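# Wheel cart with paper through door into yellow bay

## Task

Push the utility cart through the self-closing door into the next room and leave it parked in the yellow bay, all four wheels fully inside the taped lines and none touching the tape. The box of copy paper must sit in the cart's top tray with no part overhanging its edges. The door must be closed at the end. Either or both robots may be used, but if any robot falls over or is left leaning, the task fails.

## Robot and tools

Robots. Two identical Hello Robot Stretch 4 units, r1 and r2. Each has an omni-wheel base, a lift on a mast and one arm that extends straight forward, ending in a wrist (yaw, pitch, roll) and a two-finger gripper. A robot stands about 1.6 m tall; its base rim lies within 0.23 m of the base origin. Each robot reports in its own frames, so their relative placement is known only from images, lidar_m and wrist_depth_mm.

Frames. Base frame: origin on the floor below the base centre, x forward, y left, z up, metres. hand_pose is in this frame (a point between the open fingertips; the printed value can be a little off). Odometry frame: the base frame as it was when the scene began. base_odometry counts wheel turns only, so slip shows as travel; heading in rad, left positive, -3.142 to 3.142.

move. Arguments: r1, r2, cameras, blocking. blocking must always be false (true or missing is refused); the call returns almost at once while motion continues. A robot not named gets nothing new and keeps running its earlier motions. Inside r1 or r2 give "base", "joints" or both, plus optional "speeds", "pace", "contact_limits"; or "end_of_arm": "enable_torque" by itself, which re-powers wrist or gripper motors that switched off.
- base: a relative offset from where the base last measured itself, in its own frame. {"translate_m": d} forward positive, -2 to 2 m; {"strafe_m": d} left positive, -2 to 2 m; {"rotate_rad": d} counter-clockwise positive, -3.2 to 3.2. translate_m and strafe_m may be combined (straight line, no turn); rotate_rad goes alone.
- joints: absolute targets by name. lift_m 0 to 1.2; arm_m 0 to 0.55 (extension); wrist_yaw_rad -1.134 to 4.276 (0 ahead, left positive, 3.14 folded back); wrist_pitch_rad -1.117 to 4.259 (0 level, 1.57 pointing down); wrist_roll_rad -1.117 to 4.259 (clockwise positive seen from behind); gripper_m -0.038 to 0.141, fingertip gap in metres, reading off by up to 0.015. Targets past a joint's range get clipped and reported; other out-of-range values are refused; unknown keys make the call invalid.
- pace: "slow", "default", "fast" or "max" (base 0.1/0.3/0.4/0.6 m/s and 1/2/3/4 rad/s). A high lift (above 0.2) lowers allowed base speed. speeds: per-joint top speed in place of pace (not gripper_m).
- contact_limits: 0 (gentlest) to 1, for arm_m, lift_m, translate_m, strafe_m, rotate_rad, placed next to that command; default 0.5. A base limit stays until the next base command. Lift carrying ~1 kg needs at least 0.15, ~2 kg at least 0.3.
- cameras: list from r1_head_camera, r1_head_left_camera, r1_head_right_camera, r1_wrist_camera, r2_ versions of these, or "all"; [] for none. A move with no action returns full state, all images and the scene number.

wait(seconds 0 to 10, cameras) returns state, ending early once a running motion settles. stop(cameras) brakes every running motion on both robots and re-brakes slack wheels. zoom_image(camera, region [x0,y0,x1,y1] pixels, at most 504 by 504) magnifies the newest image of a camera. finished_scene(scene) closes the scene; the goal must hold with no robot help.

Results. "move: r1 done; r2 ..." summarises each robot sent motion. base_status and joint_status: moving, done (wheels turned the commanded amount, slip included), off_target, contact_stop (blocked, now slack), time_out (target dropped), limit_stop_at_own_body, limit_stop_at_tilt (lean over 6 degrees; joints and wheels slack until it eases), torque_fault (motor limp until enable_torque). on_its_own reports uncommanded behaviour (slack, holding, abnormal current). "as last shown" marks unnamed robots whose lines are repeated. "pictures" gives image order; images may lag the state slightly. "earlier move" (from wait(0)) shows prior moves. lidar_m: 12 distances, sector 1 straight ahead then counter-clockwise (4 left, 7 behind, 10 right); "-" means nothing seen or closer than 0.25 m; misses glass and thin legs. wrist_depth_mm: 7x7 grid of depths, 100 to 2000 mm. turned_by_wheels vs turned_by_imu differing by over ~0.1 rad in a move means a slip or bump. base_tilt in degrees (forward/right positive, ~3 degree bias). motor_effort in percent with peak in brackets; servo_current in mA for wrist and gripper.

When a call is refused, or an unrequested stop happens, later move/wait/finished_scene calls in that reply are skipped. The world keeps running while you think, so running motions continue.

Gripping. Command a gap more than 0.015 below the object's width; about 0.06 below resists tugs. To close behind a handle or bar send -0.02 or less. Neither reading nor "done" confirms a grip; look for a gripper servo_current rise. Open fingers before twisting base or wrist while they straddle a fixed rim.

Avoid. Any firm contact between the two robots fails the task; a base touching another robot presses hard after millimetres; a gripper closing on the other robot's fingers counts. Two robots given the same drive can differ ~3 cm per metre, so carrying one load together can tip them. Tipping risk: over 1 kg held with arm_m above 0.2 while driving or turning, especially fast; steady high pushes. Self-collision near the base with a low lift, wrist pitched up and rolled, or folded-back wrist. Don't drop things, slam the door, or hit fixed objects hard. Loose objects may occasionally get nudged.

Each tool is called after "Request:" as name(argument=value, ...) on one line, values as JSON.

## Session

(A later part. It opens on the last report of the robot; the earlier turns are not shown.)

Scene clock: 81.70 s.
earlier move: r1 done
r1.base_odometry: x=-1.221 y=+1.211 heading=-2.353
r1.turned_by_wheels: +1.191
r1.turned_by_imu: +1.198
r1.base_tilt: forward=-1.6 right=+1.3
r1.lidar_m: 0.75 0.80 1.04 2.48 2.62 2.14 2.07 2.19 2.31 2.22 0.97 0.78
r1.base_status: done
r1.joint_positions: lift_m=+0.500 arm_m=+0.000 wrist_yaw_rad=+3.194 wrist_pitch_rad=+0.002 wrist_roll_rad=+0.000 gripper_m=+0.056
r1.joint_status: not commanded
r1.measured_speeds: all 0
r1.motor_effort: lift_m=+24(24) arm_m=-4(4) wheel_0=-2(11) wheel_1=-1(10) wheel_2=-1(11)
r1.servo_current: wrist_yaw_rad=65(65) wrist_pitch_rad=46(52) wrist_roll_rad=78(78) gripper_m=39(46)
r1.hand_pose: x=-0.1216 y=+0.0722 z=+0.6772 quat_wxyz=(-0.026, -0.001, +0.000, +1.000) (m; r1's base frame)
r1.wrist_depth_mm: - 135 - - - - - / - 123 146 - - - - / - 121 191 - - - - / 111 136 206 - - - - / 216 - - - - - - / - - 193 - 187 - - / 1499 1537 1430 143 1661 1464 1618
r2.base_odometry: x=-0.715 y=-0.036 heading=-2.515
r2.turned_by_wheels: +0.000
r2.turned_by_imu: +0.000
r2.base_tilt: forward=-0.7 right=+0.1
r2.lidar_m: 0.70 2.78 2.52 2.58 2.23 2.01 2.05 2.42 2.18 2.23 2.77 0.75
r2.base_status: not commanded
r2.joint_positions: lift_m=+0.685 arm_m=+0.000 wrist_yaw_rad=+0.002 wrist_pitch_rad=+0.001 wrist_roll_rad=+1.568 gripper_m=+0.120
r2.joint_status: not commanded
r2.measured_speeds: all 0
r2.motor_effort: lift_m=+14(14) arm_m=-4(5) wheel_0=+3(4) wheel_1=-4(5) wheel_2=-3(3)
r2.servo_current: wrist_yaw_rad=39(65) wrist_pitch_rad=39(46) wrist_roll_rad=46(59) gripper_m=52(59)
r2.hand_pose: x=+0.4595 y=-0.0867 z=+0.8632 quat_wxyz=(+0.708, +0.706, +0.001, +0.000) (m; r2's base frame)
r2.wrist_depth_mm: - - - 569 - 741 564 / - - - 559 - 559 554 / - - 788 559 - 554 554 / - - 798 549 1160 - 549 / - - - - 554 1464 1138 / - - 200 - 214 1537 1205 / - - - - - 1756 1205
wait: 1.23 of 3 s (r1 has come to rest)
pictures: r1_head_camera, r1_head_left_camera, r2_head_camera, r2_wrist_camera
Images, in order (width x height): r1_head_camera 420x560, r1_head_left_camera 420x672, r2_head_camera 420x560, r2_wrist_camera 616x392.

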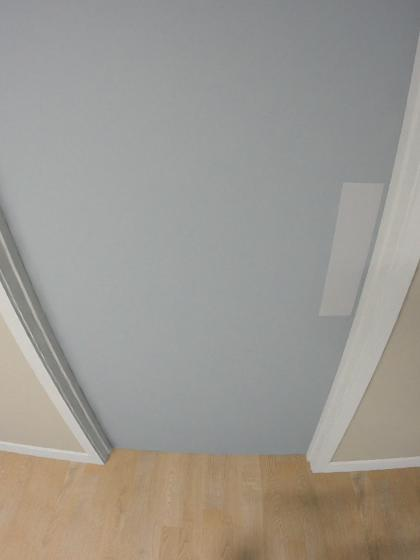

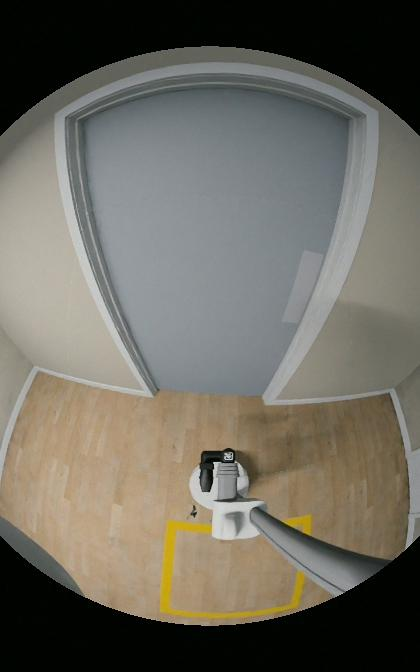

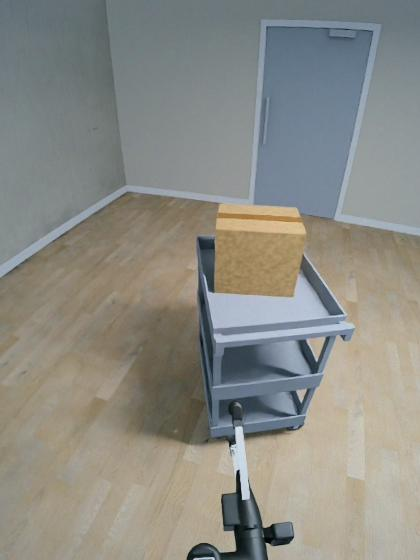

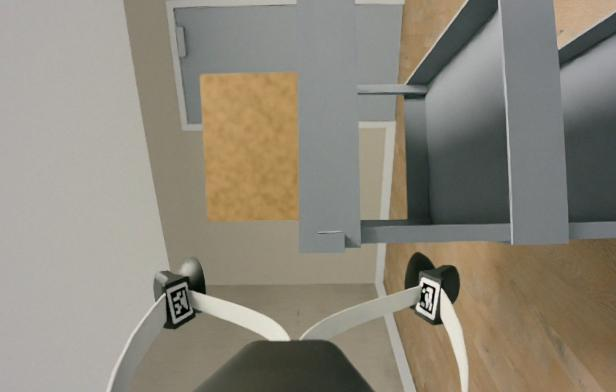

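Request:
move(r1={"base":{"strafe_m":-0.11},"pace":"fast"}, r2={"base":{"strafe_m":-0.19,"translate_m":0.22}}, blocking=false)

Request:
wait(seconds=1.5)

Request:
wait(seconds=1)

Request:
move(r1={"base":{"translate_m":1.45},"contact_limits":{"translate_m":0.9}}, blocking=false)

Request:
wait(seconds=0.2, cameras=["r2_head_camera","r2_wrist_camera"])

Scene clock: 91.60 s.
move: r1 moving; r2 moving
r1.base_odometry: x=-1.263 y=+1.252 heading=-2.353
r1.turned_by_wheels: +0.000
r1.turned_by_imu: -0.001
r1.base_tilt: forward=-1.6 right=+1.3
r1.lidar_m: 0.77 0.81 1.03 2.53 2.66 2.17 2.07 2.22 2.25 2.16 0.95 0.73
r1.base_status: strafe_m moving
r1.joint_positions: lift_m=+0.500 arm_m=+0.000 wrist_yaw_rad=+3.194 wrist_pitch_rad=+0.002 wrist_roll_rad=+0.000 gripper_m=+0.056
r1.joint_status: not commanded
r1.measured_speeds: translate_m=+0.000 strafe_m=-0.223 rotate_rad=-0.002 lift_m=+0.000 arm_m=+0.000 wrist_yaw_rad=+0.000 wrist_pitch_rad=+0.000 wrist_roll_rad=+0.000
r1.motor_effort: lift_m=+24(24) arm_m=-4(4) wheel_0=+13(13) wheel_1=-9(12) wheel_2=+0(1)
r1.servo_current: wrist_yaw_rad=39(59) wrist_pitch_rad=33(52) wrist_roll_rad=39(65) gripper_m=46(46)
r1.hand_pose: x=-0.1216 y=+0.0722 z=+0.6772 quat_wxyz=(-0.026, -0.001, +0.000, +1.000) (m; r1's base frame)
r1.wrist_depth_mm: - 135 - - - - - / - 123 147 - - - - / - 121 191 - - - - / 111 135 206 - - - - / 216 - - - - - - / - - 193 - 187 - - / 1537 1537 1464 143 1618 1464 1618
r2.base_odometry: x=-0.748 y=-0.033 heading=-2.516
r2.turned_by_wheels: +0.000
r2.turned_by_imu: +0.000
r2.base_tilt: forward=-0.7 right=+0.1
r2.lidar_m: 0.68 2.81 2.53 2.57 2.24 2.05 2.07 2.39 2.18 2.21 2.75 0.74
r2.base_status: translate_m moving; strafe_m moving
r2.joint_positions: lift_m=+0.685 arm_m=+0.000 wrist_yaw_rad=+0.002 wrist_pitch_rad=+0.001 wrist_roll_rad=+1.568 gripper_m=+0.120
r2.joint_status: not commanded
r2.measured_speeds: translate_m=+0.097 strafe_m=-0.083 rotate_rad=+0.000 lift_m=+0.000 arm_m=+0.000 wrist_yaw_rad=+0.000 wrist_pitch_rad=+0.000 wrist_roll_rad=+0.000
r2.motor_effort: lift_m=+14(14) arm_m=-4(4) wheel_0=+10(14) wheel_1=-5(6) wheel_2=-10(12)
r2.servo_current: wrist_yaw_rad=52(52) wrist_pitch_rad=46(46) wrist_roll_rad=46(59) gripper_m=52(52)
r2.hand_pose: x=+0.4595 y=-0.0867 z=+0.8632 quat_wxyz=(+0.708, +0.706, +0.001, +0.000) (m; r2's base frame)
r2.wrist_depth_mm: - - - 544 - 741 544 / - - - 535 - 539 539 / - - 759 535 1138 - 535 / - - 778 530 1118 - 525 / - - - - 530 530 530 / - - 199 - 214 1537 1205 / - - - - - 1756 1182
pictures: none

Scene clock: 92.37 s.
earlier move: r1 done; r2 moving
r1.base_odometry: x=-1.299 y=+1.289 heading=-2.353
r1.turned_by_wheels: +0.000
r1.turned_by_imu: +0.000
r1.base_tilt: forward=-1.6 right=+1.3
r1.lidar_m: 0.76 0.79 1.00 2.58 2.74 2.12 2.08 2.23 2.18 2.12 0.97 0.70
r1.base_status: done
r1.joint_positions: lift_m=+0.500 arm_m=+0.000 wrist_yaw_rad=+3.194 wrist_pitch_rad=+0.002 wrist_roll_rad=+0.000 gripper_m=+0.056
r1.joint_status: not commanded
r1.measured_speeds: all 0
r1.motor_effort: lift_m=+24(24) arm_m=-4(4) wheel_0=+0(13) wheel_1=+0(12) wheel_2=+0(1)
r1.servo_current: wrist_yaw_rad=52(59) wrist_pitch_rad=52(52) wrist_roll_rad=52(72) gripper_m=33(46)
r1.hand_pose: x=-0.1216 y=+0.0722 z=+0.6772 quat_wxyz=(-0.026, -0.001, +0.000, +1.000) (m; r1's base frame)
r1.wrist_depth_mm: - 134 133 - - - - / - 111 133 - - - - / - 115 136 - - - - / - 134 199 - - - - / 206 - - - - - - / 213 - 193 - 187 - - / 213 1537 1430 143 1708 1576 1618
r2.base_odometry: x=-0.915 y=-0.019 heading=-2.516
r2.turned_by_wheels: +0.000
r2.turned_by_imu: +0.000
r2.base_tilt: forward=-0.7 right=+0.1
r2.lidar_m: 0.54 2.89 2.56 2.65 2.42 2.20 2.24 2.34 2.12 2.16 2.66 0.60
r2.base_status: translate_m moving; strafe_m moving
r2.joint_positions: lift_m=+0.685 arm_m=+0.000 wrist_yaw_rad=+0.002 wrist_pitch_rad=+0.001 wrist_roll_rad=+1.568 gripper_m=+0.120
r2.joint_status: not commanded
r2.measured_speeds: translate_m=+0.170 strafe_m=-0.146 rotate_rad=+0.002 lift_m=+0.000 arm_m=+0.000 wrist_yaw_rad=+0.000 wrist_pitch_rad=+0.000 wrist_roll_rad=+0.000
r2.motor_effort: lift_m=+14(14) arm_m=-4(4) wheel_0=+6(14) wheel_1=-5(8) wheel_2=-4(13)
r2.servo_current: wrist_yaw_rad=39(52) wrist_pitch_rad=39(52) wrist_roll_rad=46(59) gripper_m=52(59)
r2.hand_pose: x=+0.4595 y=-0.0867 z=+0.8632 quat_wxyz=(+0.708, +0.706, +0.001, +0.000) (m; r2's base frame)
r2.wrist_depth_mm: - - - 424 436 1618 430 / - - - 418 - 798 - / - - 621 418 1025 - 418 / - - 634 413 1008 - - / - - 654 407 410 - - / - - 200 349 198 549 - / - - - - 415 1430 427
wait: 0.77 of 1.5 s (r1 has come to rest)
pictures: none

Scene clock: 93.37 s.
earlier move: r2 moving
r1.base_odometry: x=-1.299 y=+1.289 heading=-2.353
r1.turned_by_wheels: +0.000
r1.turned_by_imu: +0.000
r1.base_tilt: forward=-1.6 right=+1.2
r1.lidar_m: 0.76 0.82 1.02 2.59 2.72 2.17 2.08 2.21 2.18 2.11 0.99 0.74
r1.base_status: done
r1.joint_positions: lift_m=+0.500 arm_m=+0.000 wrist_yaw_rad=+3.194 wrist_pitch_rad=+0.002 wrist_roll_rad=+0.000 gripper_m=+0.056
r1.joint_status: not commanded
r1.measured_speeds: all 0
r1.motor_effort: lift_m=+24(24) arm_m=-4(4) wheel_0=+0(13) wheel_1=+0(12) wheel_2=+0(1)
r1.servo_current: wrist_yaw_rad=52(65) wrist_pitch_rad=52(52) wrist_roll_rad=52(72) gripper_m=33(46)
r1.hand_pose: x=-0.1216 y=+0.0722 z=+0.6772 quat_wxyz=(-0.026, -0.001, +0.000, +1.000) (m; r1's base frame)
r1.wrist_depth_mm: - 133 133 - - - - / - 111 133 - - - - / - 115 136 - - - - / - 134 200 - - - - / 206 - - - - - - / 214 - 194 - 188 - - / 213 1537 1499 143 1661 1537 1618
r2.base_odometry: x=-1.004 y=-0.011 heading=-2.515
r2.turned_by_wheels: +0.000
r2.turned_by_imu: +0.000
r2.base_tilt: forward=-0.7 right=+0.0
r2.lidar_m: 0.50 2.92 2.61 2.65 2.53 2.28 2.32 2.30 2.10 2.11 2.67 0.56
r2.base_status: translate_m moving; strafe_m moving
r2.joint_positions: lift_m=+0.685 arm_m=+0.000 wrist_yaw_rad=+0.002 wrist_pitch_rad=+0.001 wrist_roll_rad=+1.568 gripper_m=+0.120
r2.joint_status: not commanded
r2.measured_speeds: all 0
r2.motor_effort: lift_m=+14(14) arm_m=-4(4) wheel_0=+3(14) wheel_1=-2(8) wheel_2=-4(13)
r2.servo_current: wrist_yaw_rad=39(65) wrist_pitch_rad=33(52) wrist_roll_rad=52(59) gripper_m=52(59)
r2.hand_pose: x=+0.4595 y=-0.0867 z=+0.8632 quat_wxyz=(+0.708, +0.706, +0.001, +0.000) (m; r2's base frame)
r2.wrist_depth_mm: - - - 327 362 377 375 / - - - 353 - 1708 - / - - - 349 351 917 - / - - 554 347 347 946 - / - - 569 343 343 - - / - - 200 282 198 - - / - - - - - 1863 -
wait: 1.00 s; no rest
pictures: none

Scene clock: 93.87 s.
earlier move: r2 done
move: r1 moving
r1.base_odometry: x=-1.322 y=+1.266 heading=-2.353
r1.turned_by_wheels: +0.000
r1.turned_by_imu: +0.000
r1.base_tilt: forward=-1.6 right=+1.3
r1.lidar_m: 0.72 0.78 0.98 2.58 2.71 2.17 2.12 2.24 2.20 2.13 0.91 0.71
r1.base_status: translate_m moving
r1.joint_positions: lift_m=+0.500 arm_m=+0.000 wrist_yaw_rad=+3.194 wrist_pitch_rad=+0.002 wrist_roll_rad=+0.000 gripper_m=+0.056
r1.joint_status: not commanded
r1.measured_speeds: translate_m=+0.122 strafe_m=+0.000 rotate_rad=-0.004 lift_m=+0.000 arm_m=+0.000 wrist_yaw_rad=+0.000 wrist_pitch_rad=+0.000 wrist_roll_rad=+0.000
r1.motor_effort: lift_m=+24(24) arm_m=-4(4) wheel_0=+7(7) wheel_1=+5(7) wheel_2=-8(9)
r1.servo_current: wrist_yaw_rad=72(72) wrist_pitch_rad=46(52) wrist_roll_rad=26(65) gripper_m=39(52)
r1.contact_limits: translate_m 0.9
r1.hand_pose: x=-0.1216 y=+0.0722 z=+0.6772 quat_wxyz=(-0.026, -0.001, +0.000, +1.000) (m; r1's base frame)
r1.wrist_depth_mm: - 133 133 - - - - / - 112 133 - - - - / - 115 136 - - - - / - 134 187 - - - - / 206 - - - - - - / 213 - 194 - 187 - - / 219 1537 1464 143 1708 1576 1661
r2.base_odometry: x=-1.004 y=-0.011 heading=-2.515
r2.turned_by_wheels: +0.000
r2.turned_by_imu: +0.000
r2.base_tilt: forward=-0.7 right=+0.1
r2.lidar_m: 0.50 2.90 2.62 2.63 2.51 2.29 2.31 2.31 2.10 2.12 2.64 0.54
r2.base_status: done
r2.joint_positions: lift_m=+0.685 arm_m=+0.000 wrist_yaw_rad=+0.002 wrist_pitch_rad=+0.001 wrist_roll_rad=+1.568 gripper_m=+0.120
r2.joint_status: not commanded
r2.measured_speeds: all 0
r2.motor_effort: lift_m=+14(14) arm_m=-4(4) wheel_0=+3(3) wheel_1=-3(4) wheel_2=-4(5)
r2.servo_current: wrist_yaw_rad=52(52) wrist_pitch_rad=39(46) wrist_roll_rad=46(52) gripper_m=52(52)
r2.hand_pose: x=+0.4595 y=-0.0867 z=+0.8632 quat_wxyz=(+0.708, +0.706, +0.001, +0.000) (m; r2's base frame)
r2.wrist_depth_mm: - - - 329 359 379 377 / - - - 351 - 1661 - / - - - 347 351 917 - / - - 554 347 349 946 - / - - 569 343 345 - - / - - 200 285 198 - - / - - - - - 1863 -
pictures: none

Scene clock: 94.07 s.
earlier move: r1 moving
r1.base_odometry: x=-1.343 y=+1.245 heading=-2.353
r1.turned_by_wheels: +0.000
r1.turned_by_imu: +0.000
r1.base_tilt: forward=-1.6 right=+1.3
r1.lidar_m: 0.69 0.73 0.97 2.57 2.71 2.22 2.15 2.27 2.20 2.13 0.91 0.68
r1.base_status: translate_m moving
r1.joint_positions: lift_m=+0.500 arm_m=+0.000 wrist_yaw_rad=+3.194 wrist_pitch_rad=+0.002 wrist_roll_rad=+0.000 gripper_m=+0.056
r1.joint_status: not commanded
r1.measured_speeds: translate_m=+0.172 strafe_m=+0.000 rotate_rad=-0.003 lift_m=+0.000 arm_m=+0.000 wrist_yaw_rad=+0.000 wrist_pitch_rad=+0.000 wrist_roll_rad=+0.000
r1.motor_effort: lift_m=+24(24) arm_m=-4(4) wheel_0=+7(9) wheel_1=+5(7) wheel_2=-9(9)
r1.servo_current: wrist_yaw_rad=39(72) wrist_pitch_rad=39(52) wrist_roll_rad=52(65) gripper_m=39(52)
r1.contact_limits: translate_m 0.9
r1.hand_pose: x=-0.1216 y=+0.0722 z=+0.6772 quat_wxyz=(-0.026, -0.001, +0.000, +1.000) (m; r1's base frame)
r1.wrist_depth_mm: - 133 133 - - - - / - 113 133 - - - - / - 115 136 - - - - / - 135 187 - - - - / 206 - - - - - - / 213 - 193 - 187 - - / 218 1537 1537 143 1708 1618 1618
r2.base_odometry: x=-1.004 y=-0.011 heading=-2.515
r2.turned_by_wheels: +0.000
r2.turned_by_imu: +0.000
r2.base_tilt: forward=-0.7 right=+0.1
r2.lidar_m: 0.48 2.90 2.61 2.63 2.51 2.28 2.28 2.30 2.10 2.11 2.59 0.53
r2.base_status: done
r2.joint_positions: lift_m=+0.685 arm_m=+0.000 wrist_yaw_rad=+0.002 wrist_pitch_rad=+0.001 wrist_roll_rad=+1.568 gripper_m=+0.120
r2.joint_status: not commanded
r2.measured_speeds: all 0
r2.motor_effort: lift_m=+14(14) arm_m=-4(4) wheel_0=+2(3) wheel_1=-3(4) wheel_2=-4(5)
r2.servo_current: wrist_yaw_rad=46(52) wrist_pitch_rad=39(46) wrist_roll_rad=46(52) gripper_m=52(52)
r2.hand_pose: x=+0.4595 y=-0.0867 z=+0.8632 quat_wxyz=(+0.708, +0.706, +0.001, +0.000) (m; r2's base frame)
r2.wrist_depth_mm: - - - 327 362 377 379 / - - - 353 - 1708 - / - - - 349 351 917 - / - - 554 347 347 946 - / - - 569 343 345 - - / - - 200 283 198 - - / - - - - - 1863 -
wait: 0.20 s; no rest
pictures: r2_head_camera, r2_wrist_camera
Images, in order (width x height): r2_head_camera 420x560, r2_wrist_camera 616x392.

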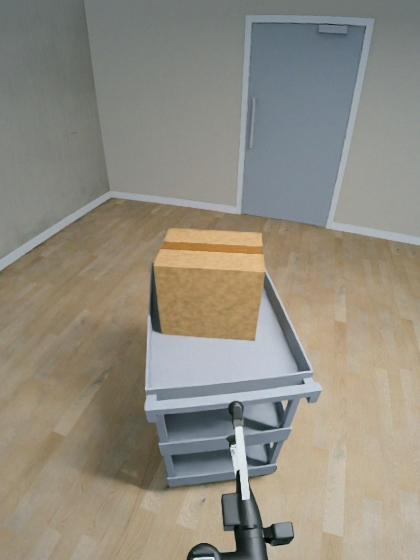

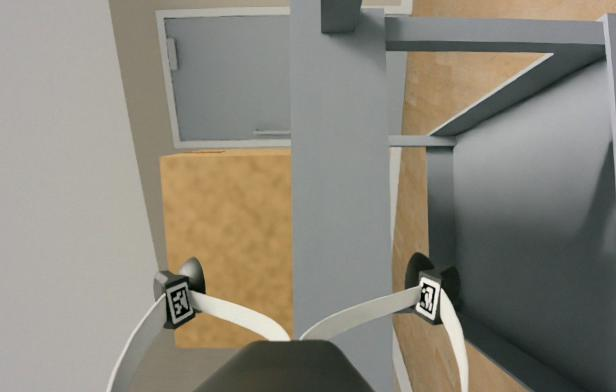

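Request:
move(r2={"base":{"translate_m":0.165},"contact_limits":{"translate_m":0.1},"pace":"slow"}, blocking=false)

Request:
wait(seconds=2.5)

Request:
move(r2={"joints":{"gripper_m":-0.015}}, blocking=false)

Request:
wait(seconds=2, cameras=["r1_head_left_camera","r2_head_camera","r2_head_left_camera","r2_wrist_camera"])

Scene clock: 102.83 s.
earlier move: r1 done
move: r2 moving
r1.base_odometry: x=-2.321 y=+0.260 heading=-2.353
r1.turned_by_wheels: +0.000
r1.turned_by_imu: +0.048
r1.base_tilt: forward=-1.6 right=+1.3
r1.lidar_m: 1.74 0.25 - 0.25 0.32 3.57 3.55 0.66 0.93 2.22 2.36 3.44
r1.base_status: done
r1.joint_positions: lift_m=+0.500 arm_m=+0.000 wrist_yaw_rad=+3.196 wrist_pitch_rad=+0.002 wrist_roll_rad=+0.000 gripper_m=+0.056
r1.joint_status: not commanded
r1.measured_speeds: all 0
r1.motor_effort: lift_m=+19(20) arm_m=+4(5) wheel_0=+2(3) wheel_1=+8(8) wheel_2=-2(2)
r1.servo_current: wrist_yaw_rad=39(59) wrist_pitch_rad=46(46) wrist_roll_rad=59(59) gripper_m=33(46)
r1.contact_limits: translate_m 0.9
r1.hand_pose: x=-0.1219 y=+0.0715 z=+0.6775 quat_wxyz=(-0.027, -0.001, +0.000, +1.000) (m; r1's base frame)
r1.wrist_depth_mm: - 134 247 - - - - / - 118 134 - - - - / - 120 154 - - - - / 111 135 202 - - - - / 138 768 - - - - - / 218 768 193 - 187 - - / 216 164 1576 153 1576 1430 1618
r2.base_odometry: x=-1.014 y=-0.018 heading=-2.515
r2.turned_by_wheels: +0.000
r2.turned_by_imu: +0.001
r2.base_tilt: forward=-0.7 right=+0.1
r2.lidar_m: 0.47 2.89 2.62 2.63 2.54 2.30 2.34 2.31 2.11 2.12 2.62 0.49
r2.base_status: translate_m moving
r2.joint_positions: lift_m=+0.685 arm_m=+0.000 wrist_yaw_rad=+0.002 wrist_pitch_rad=+0.001 wrist_roll_rad=+1.568 gripper_m=+0.120
r2.joint_status: not commanded
r2.measured_speeds: translate_m=+0.048 strafe_m=+0.000 rotate_rad=-0.002 lift_m=+0.000 arm_m=+0.000 wrist_yaw_rad=+0.000 wrist_pitch_rad=+0.000 wrist_roll_rad=+0.000
r2.motor_effort: lift_m=+14(14) arm_m=-4(4) wheel_0=+7(8) wheel_1=+6(7) wheel_2=-9(11)
r2.servo_current: wrist_yaw_rad=59(59) wrist_pitch_rad=39(46) wrist_roll_rad=46(52) gripper_m=52(59)
r2.contact_limits: translate_m 0.1
r2.hand_pose: x=+0.4595 y=-0.0867 z=+0.8632 quat_wxyz=(+0.708, +0.706, +0.001, +0.000) (m; r2's base frame)
r2.wrist_depth_mm: - - - 324 349 351 349 / - - - 342 - 1661 - / - - - 338 340 917 - / - - 544 338 336 946 - / - - 559 332 334 - - / - - 200 273 200 - - / - - - - - 1863 -
pictures: none

Scene clock: 105.27 s.
earlier move: r2 done
r1.base_odometry: x=-2.321 y=+0.260 heading=-2.353
r1.turned_by_wheels: +0.000
r1.turned_by_imu: +0.000
r1.base_tilt: forward=-1.6 right=+1.3
r1.lidar_m: 1.71 0.25 - 0.25 0.33 3.60 3.55 0.67 0.92 2.22 2.35 3.42
r1.base_status: done
r1.joint_positions: lift_m=+0.500 arm_m=+0.000 wrist_yaw_rad=+3.196 wrist_pitch_rad=+0.002 wrist_roll_rad=+0.000 gripper_m=+0.056
r1.joint_status: not commanded
r1.measured_speeds: all 0
r1.motor_effort: lift_m=+20(20) arm_m=+4(5) wheel_0=+2(3) wheel_1=+8(8) wheel_2=-2(2)
r1.servo_current: wrist_yaw_rad=39(78) wrist_pitch_rad=39(52) wrist_roll_rad=52(72) gripper_m=33(46)
r1.contact_limits: translate_m 0.9
r1.hand_pose: x=-0.1219 y=+0.0715 z=+0.6775 quat_wxyz=(-0.027, -0.001, +0.000, +1.000) (m; r1's base frame)
r1.wrist_depth_mm: - 134 248 - - - - / - 119 134 - - - - / - 120 155 - - - - / 111 135 202 - - - - / 137 788 - - - - - / 217 778 194 - 187 - - / 216 164 1537 153 1618 1499 1576
r2.base_odometry: x=-1.138 y=-0.107 heading=-2.516
r2.turned_by_wheels: +0.000
r2.turned_by_imu: +0.000
r2.base_tilt: forward=-0.7 right=+0.0
r2.lidar_m: 0.32 0.34 2.56 2.60 2.67 2.45 2.45 2.38 2.14 2.17 2.72 0.40
r2.base_status: done
r2.joint_positions: lift_m=+0.685 arm_m=+0.000 wrist_yaw_rad=-0.003 wrist_pitch_rad=+0.005 wrist_roll_rad=+1.568 gripper_m=+0.120
r2.joint_status: not commanded
r2.measured_speeds: all 0
r2.motor_effort: lift_m=+17(17) arm_m=+4(4) wheel_0=+4(9) wheel_1=+4(8) wheel_2=-11(12)
r2.servo_current: wrist_yaw_rad=46(59) wrist_pitch_rad=46(52) wrist_roll_rad=59(59) gripper_m=52(59)
r2.contact_limits: translate_m 0.1
r2.hand_pose: x=+0.4590 y=-0.0882 z=+0.8619 quat_wxyz=(+0.708, +0.706, +0.001, -0.003) (m; r2's base frame)
r2.wrist_depth_mm: - - - 143 206 1537 1138 / - - - 141 203 1537 517 / - - - 139 200 - - / - 397 402 138 198 - - / - 407 407 136 196 - - / - 410 413 134 193 183 - / - 427 427 - 192 - -
wait: 2.43 of 2.5 s (r2 has come to rest)
pictures: none

Scene clock: 105.77 s.
move: r2 moving
r1: as last shown
r1.lidar_m: 1.72 0.25 - 0.25 0.33 3.59 3.54 0.67 0.91 2.22 2.36 3.43
r1.motor_effort: lift_m=+20(20) arm_m=+4(5) wheel_0=+2(3) wheel_1=+8(8) wheel_2=-2(3)
r1.servo_current: wrist_yaw_rad=33(65) wrist_pitch_rad=39(46) wrist_roll_rad=52(65) gripper_m=46(46)
r1.contact_limits: translate_m 0.9
r1.wrist_depth_mm: - 134 248 - - - - / - 118 134 - - - - / - 120 155 - - - - / 111 135 202 - - - - / 137 768 - - - - - / 217 768 194 - 188 - - / 217 163 1537 153 1618 1430 1576
r2.base_odometry: x=-1.138 y=-0.107 heading=-2.515
r2.turned_by_wheels: +0.000
r2.turned_by_imu: +0.000
r2.base_tilt: forward=-0.7 right=+0.1
r2.lidar_m: 0.34 0.32 2.54 2.59 2.70 2.44 2.47 2.38 2.15 2.16 2.73 0.40
r2.base_status: not commanded
r2.joint_positions: lift_m=+0.685 arm_m=+0.000 wrist_yaw_rad=-0.003 wrist_pitch_rad=+0.008 wrist_roll_rad=+1.568 gripper_m=+0.106
r2.joint_status: gripper_m moving
r2.measured_speeds: translate_m=+0.001 strafe_m=+0.000 rotate_rad=-0.001 lift_m=+0.000 arm_m=+0.000 wrist_yaw_rad=+0.000 wrist_pitch_rad=+0.010 wrist_roll_rad=+0.000
r2.motor_effort: lift_m=+18(18) arm_m=+4(4) wheel_0=+3(4) wheel_1=+4(5) wheel_2=-8(11)
r2.servo_current: wrist_yaw_rad=52(59) wrist_pitch_rad=59(59) wrist_roll_rad=46(46) gripper_m=195(208)
r2.contact_limits: translate_m 0.1
r2.hand_pose: x=+0.4590 y=-0.0882 z=+0.8609 quat_wxyz=(+0.708, +0.706, +0.002, -0.004) (m; r2's base frame)
r2.wrist_depth_mm: - - - 140 203 1537 1118 / - - - 139 201 1576 480 / - - - 137 198 768 - / - 394 402 135 196 - - / - 404 404 134 195 - - / - 410 205 132 192 180 - / - 424 424 - 190 - -
pictures: none

Scene clock: 107.53 s.
earlier move: r2 done
r1.base_odometry: x=-2.321 y=+0.260 heading=-2.353
r1.turned_by_wheels: +0.000
r1.turned_by_imu: +0.000
r1.base_tilt: forward=-1.6 right=+1.3
r1.lidar_m: 1.72 0.25 - 0.25 0.33 3.58 3.52 0.66 0.90 2.22 2.36 3.43
r1.base_status: not commanded
r1.joint_positions: lift_m=+0.500 arm_m=+0.000 wrist_yaw_rad=+3.196 wrist_pitch_rad=+0.002 wrist_roll_rad=+0.000 gripper_m=+0.056
r1.joint_status: not commanded
r1.measured_speeds: all 0
r1.motor_effort: lift_m=+19(20) arm_m=+4(5) wheel_0=+2(3) wheel_1=+8(8) wheel_2=-2(3)
r1.servo_current: wrist_yaw_rad=46(78) wrist_pitch_rad=39(52) wrist_roll_rad=52(65) gripper_m=39(46)
r1.contact_limits: translate_m 0.9
r1.hand_pose: x=-0.1219 y=+0.0715 z=+0.6775 quat_wxyz=(-0.027, -0.001, +0.000, +1.000) (m; r1's base frame)
r1.wrist_depth_mm: - 134 247 - - - - / - 118 134 - - - - / - 120 155 - - - - / 111 135 202 - - - - / 137 778 - - - - - / 218 768 193 - 187 - - / 217 163 1537 154 1618 1499 1708
r2.base_odometry: x=-1.138 y=-0.107 heading=-2.515
r2.turned_by_wheels: +0.000
r2.turned_by_imu: +0.001
r2.base_tilt: forward=-0.7 right=+0.1
r2.lidar_m: 0.35 0.38 2.58 2.61 2.66 2.43 2.47 2.37 2.16 2.19 2.71 0.38
r2.base_status: not commanded
r2.joint_positions: lift_m=+0.685 arm_m=+0.000 wrist_yaw_rad=+0.001 wrist_pitch_rad=+0.014 wrist_roll_rad=+1.569 gripper_m=-0.013
r2.joint_status: all done
r2.measured_speeds: all 0
r2.motor_effort: lift_m=+21(22) arm_m=-2(4) wheel_0=+1(4) wheel_1=+3(5) wheel_2=-1(11)
r2.servo_current: wrist_yaw_rad=46(59) wrist_pitch_rad=78(78) wrist_roll_rad=52(52) gripper_m=202(455)
r2.contact_limits: translate_m 0.1
r2.hand_pose: x=+0.4593 y=-0.0872 z=+0.8588 quat_wxyz=(+0.708, +0.706, +0.005, -0.005) (m; r2's base frame)
r2.wrist_depth_mm: - - - 184 185 1464 1138 / - - - 182 185 1430 - / - - 377 181 182 - - / - 377 379 181 182 - - / - 389 392 119 181 - - / - 394 168 119 180 158 - / - 402 415 - 125 564 -
wait: 1.77 of 2 s (r2 has come to rest)
pictures: r1_head_left_camera, r2_head_camera, r2_head_left_camera, r2_wrist_camera
Images, in order (width x height): r1_head_left_camera 420x672, r2_head_camera 420x560, r2_head_left_camera 420x672, r2_wrist_camera 616x392.

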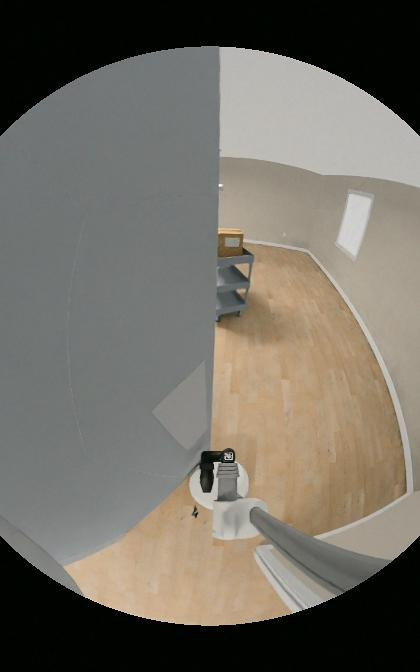

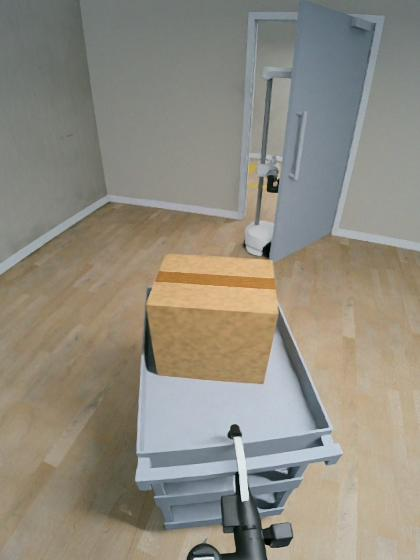

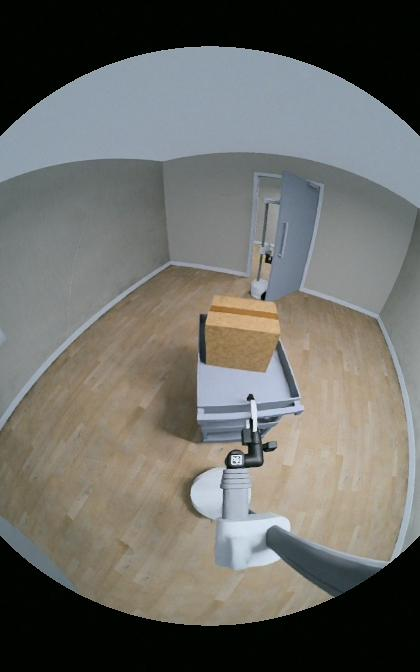

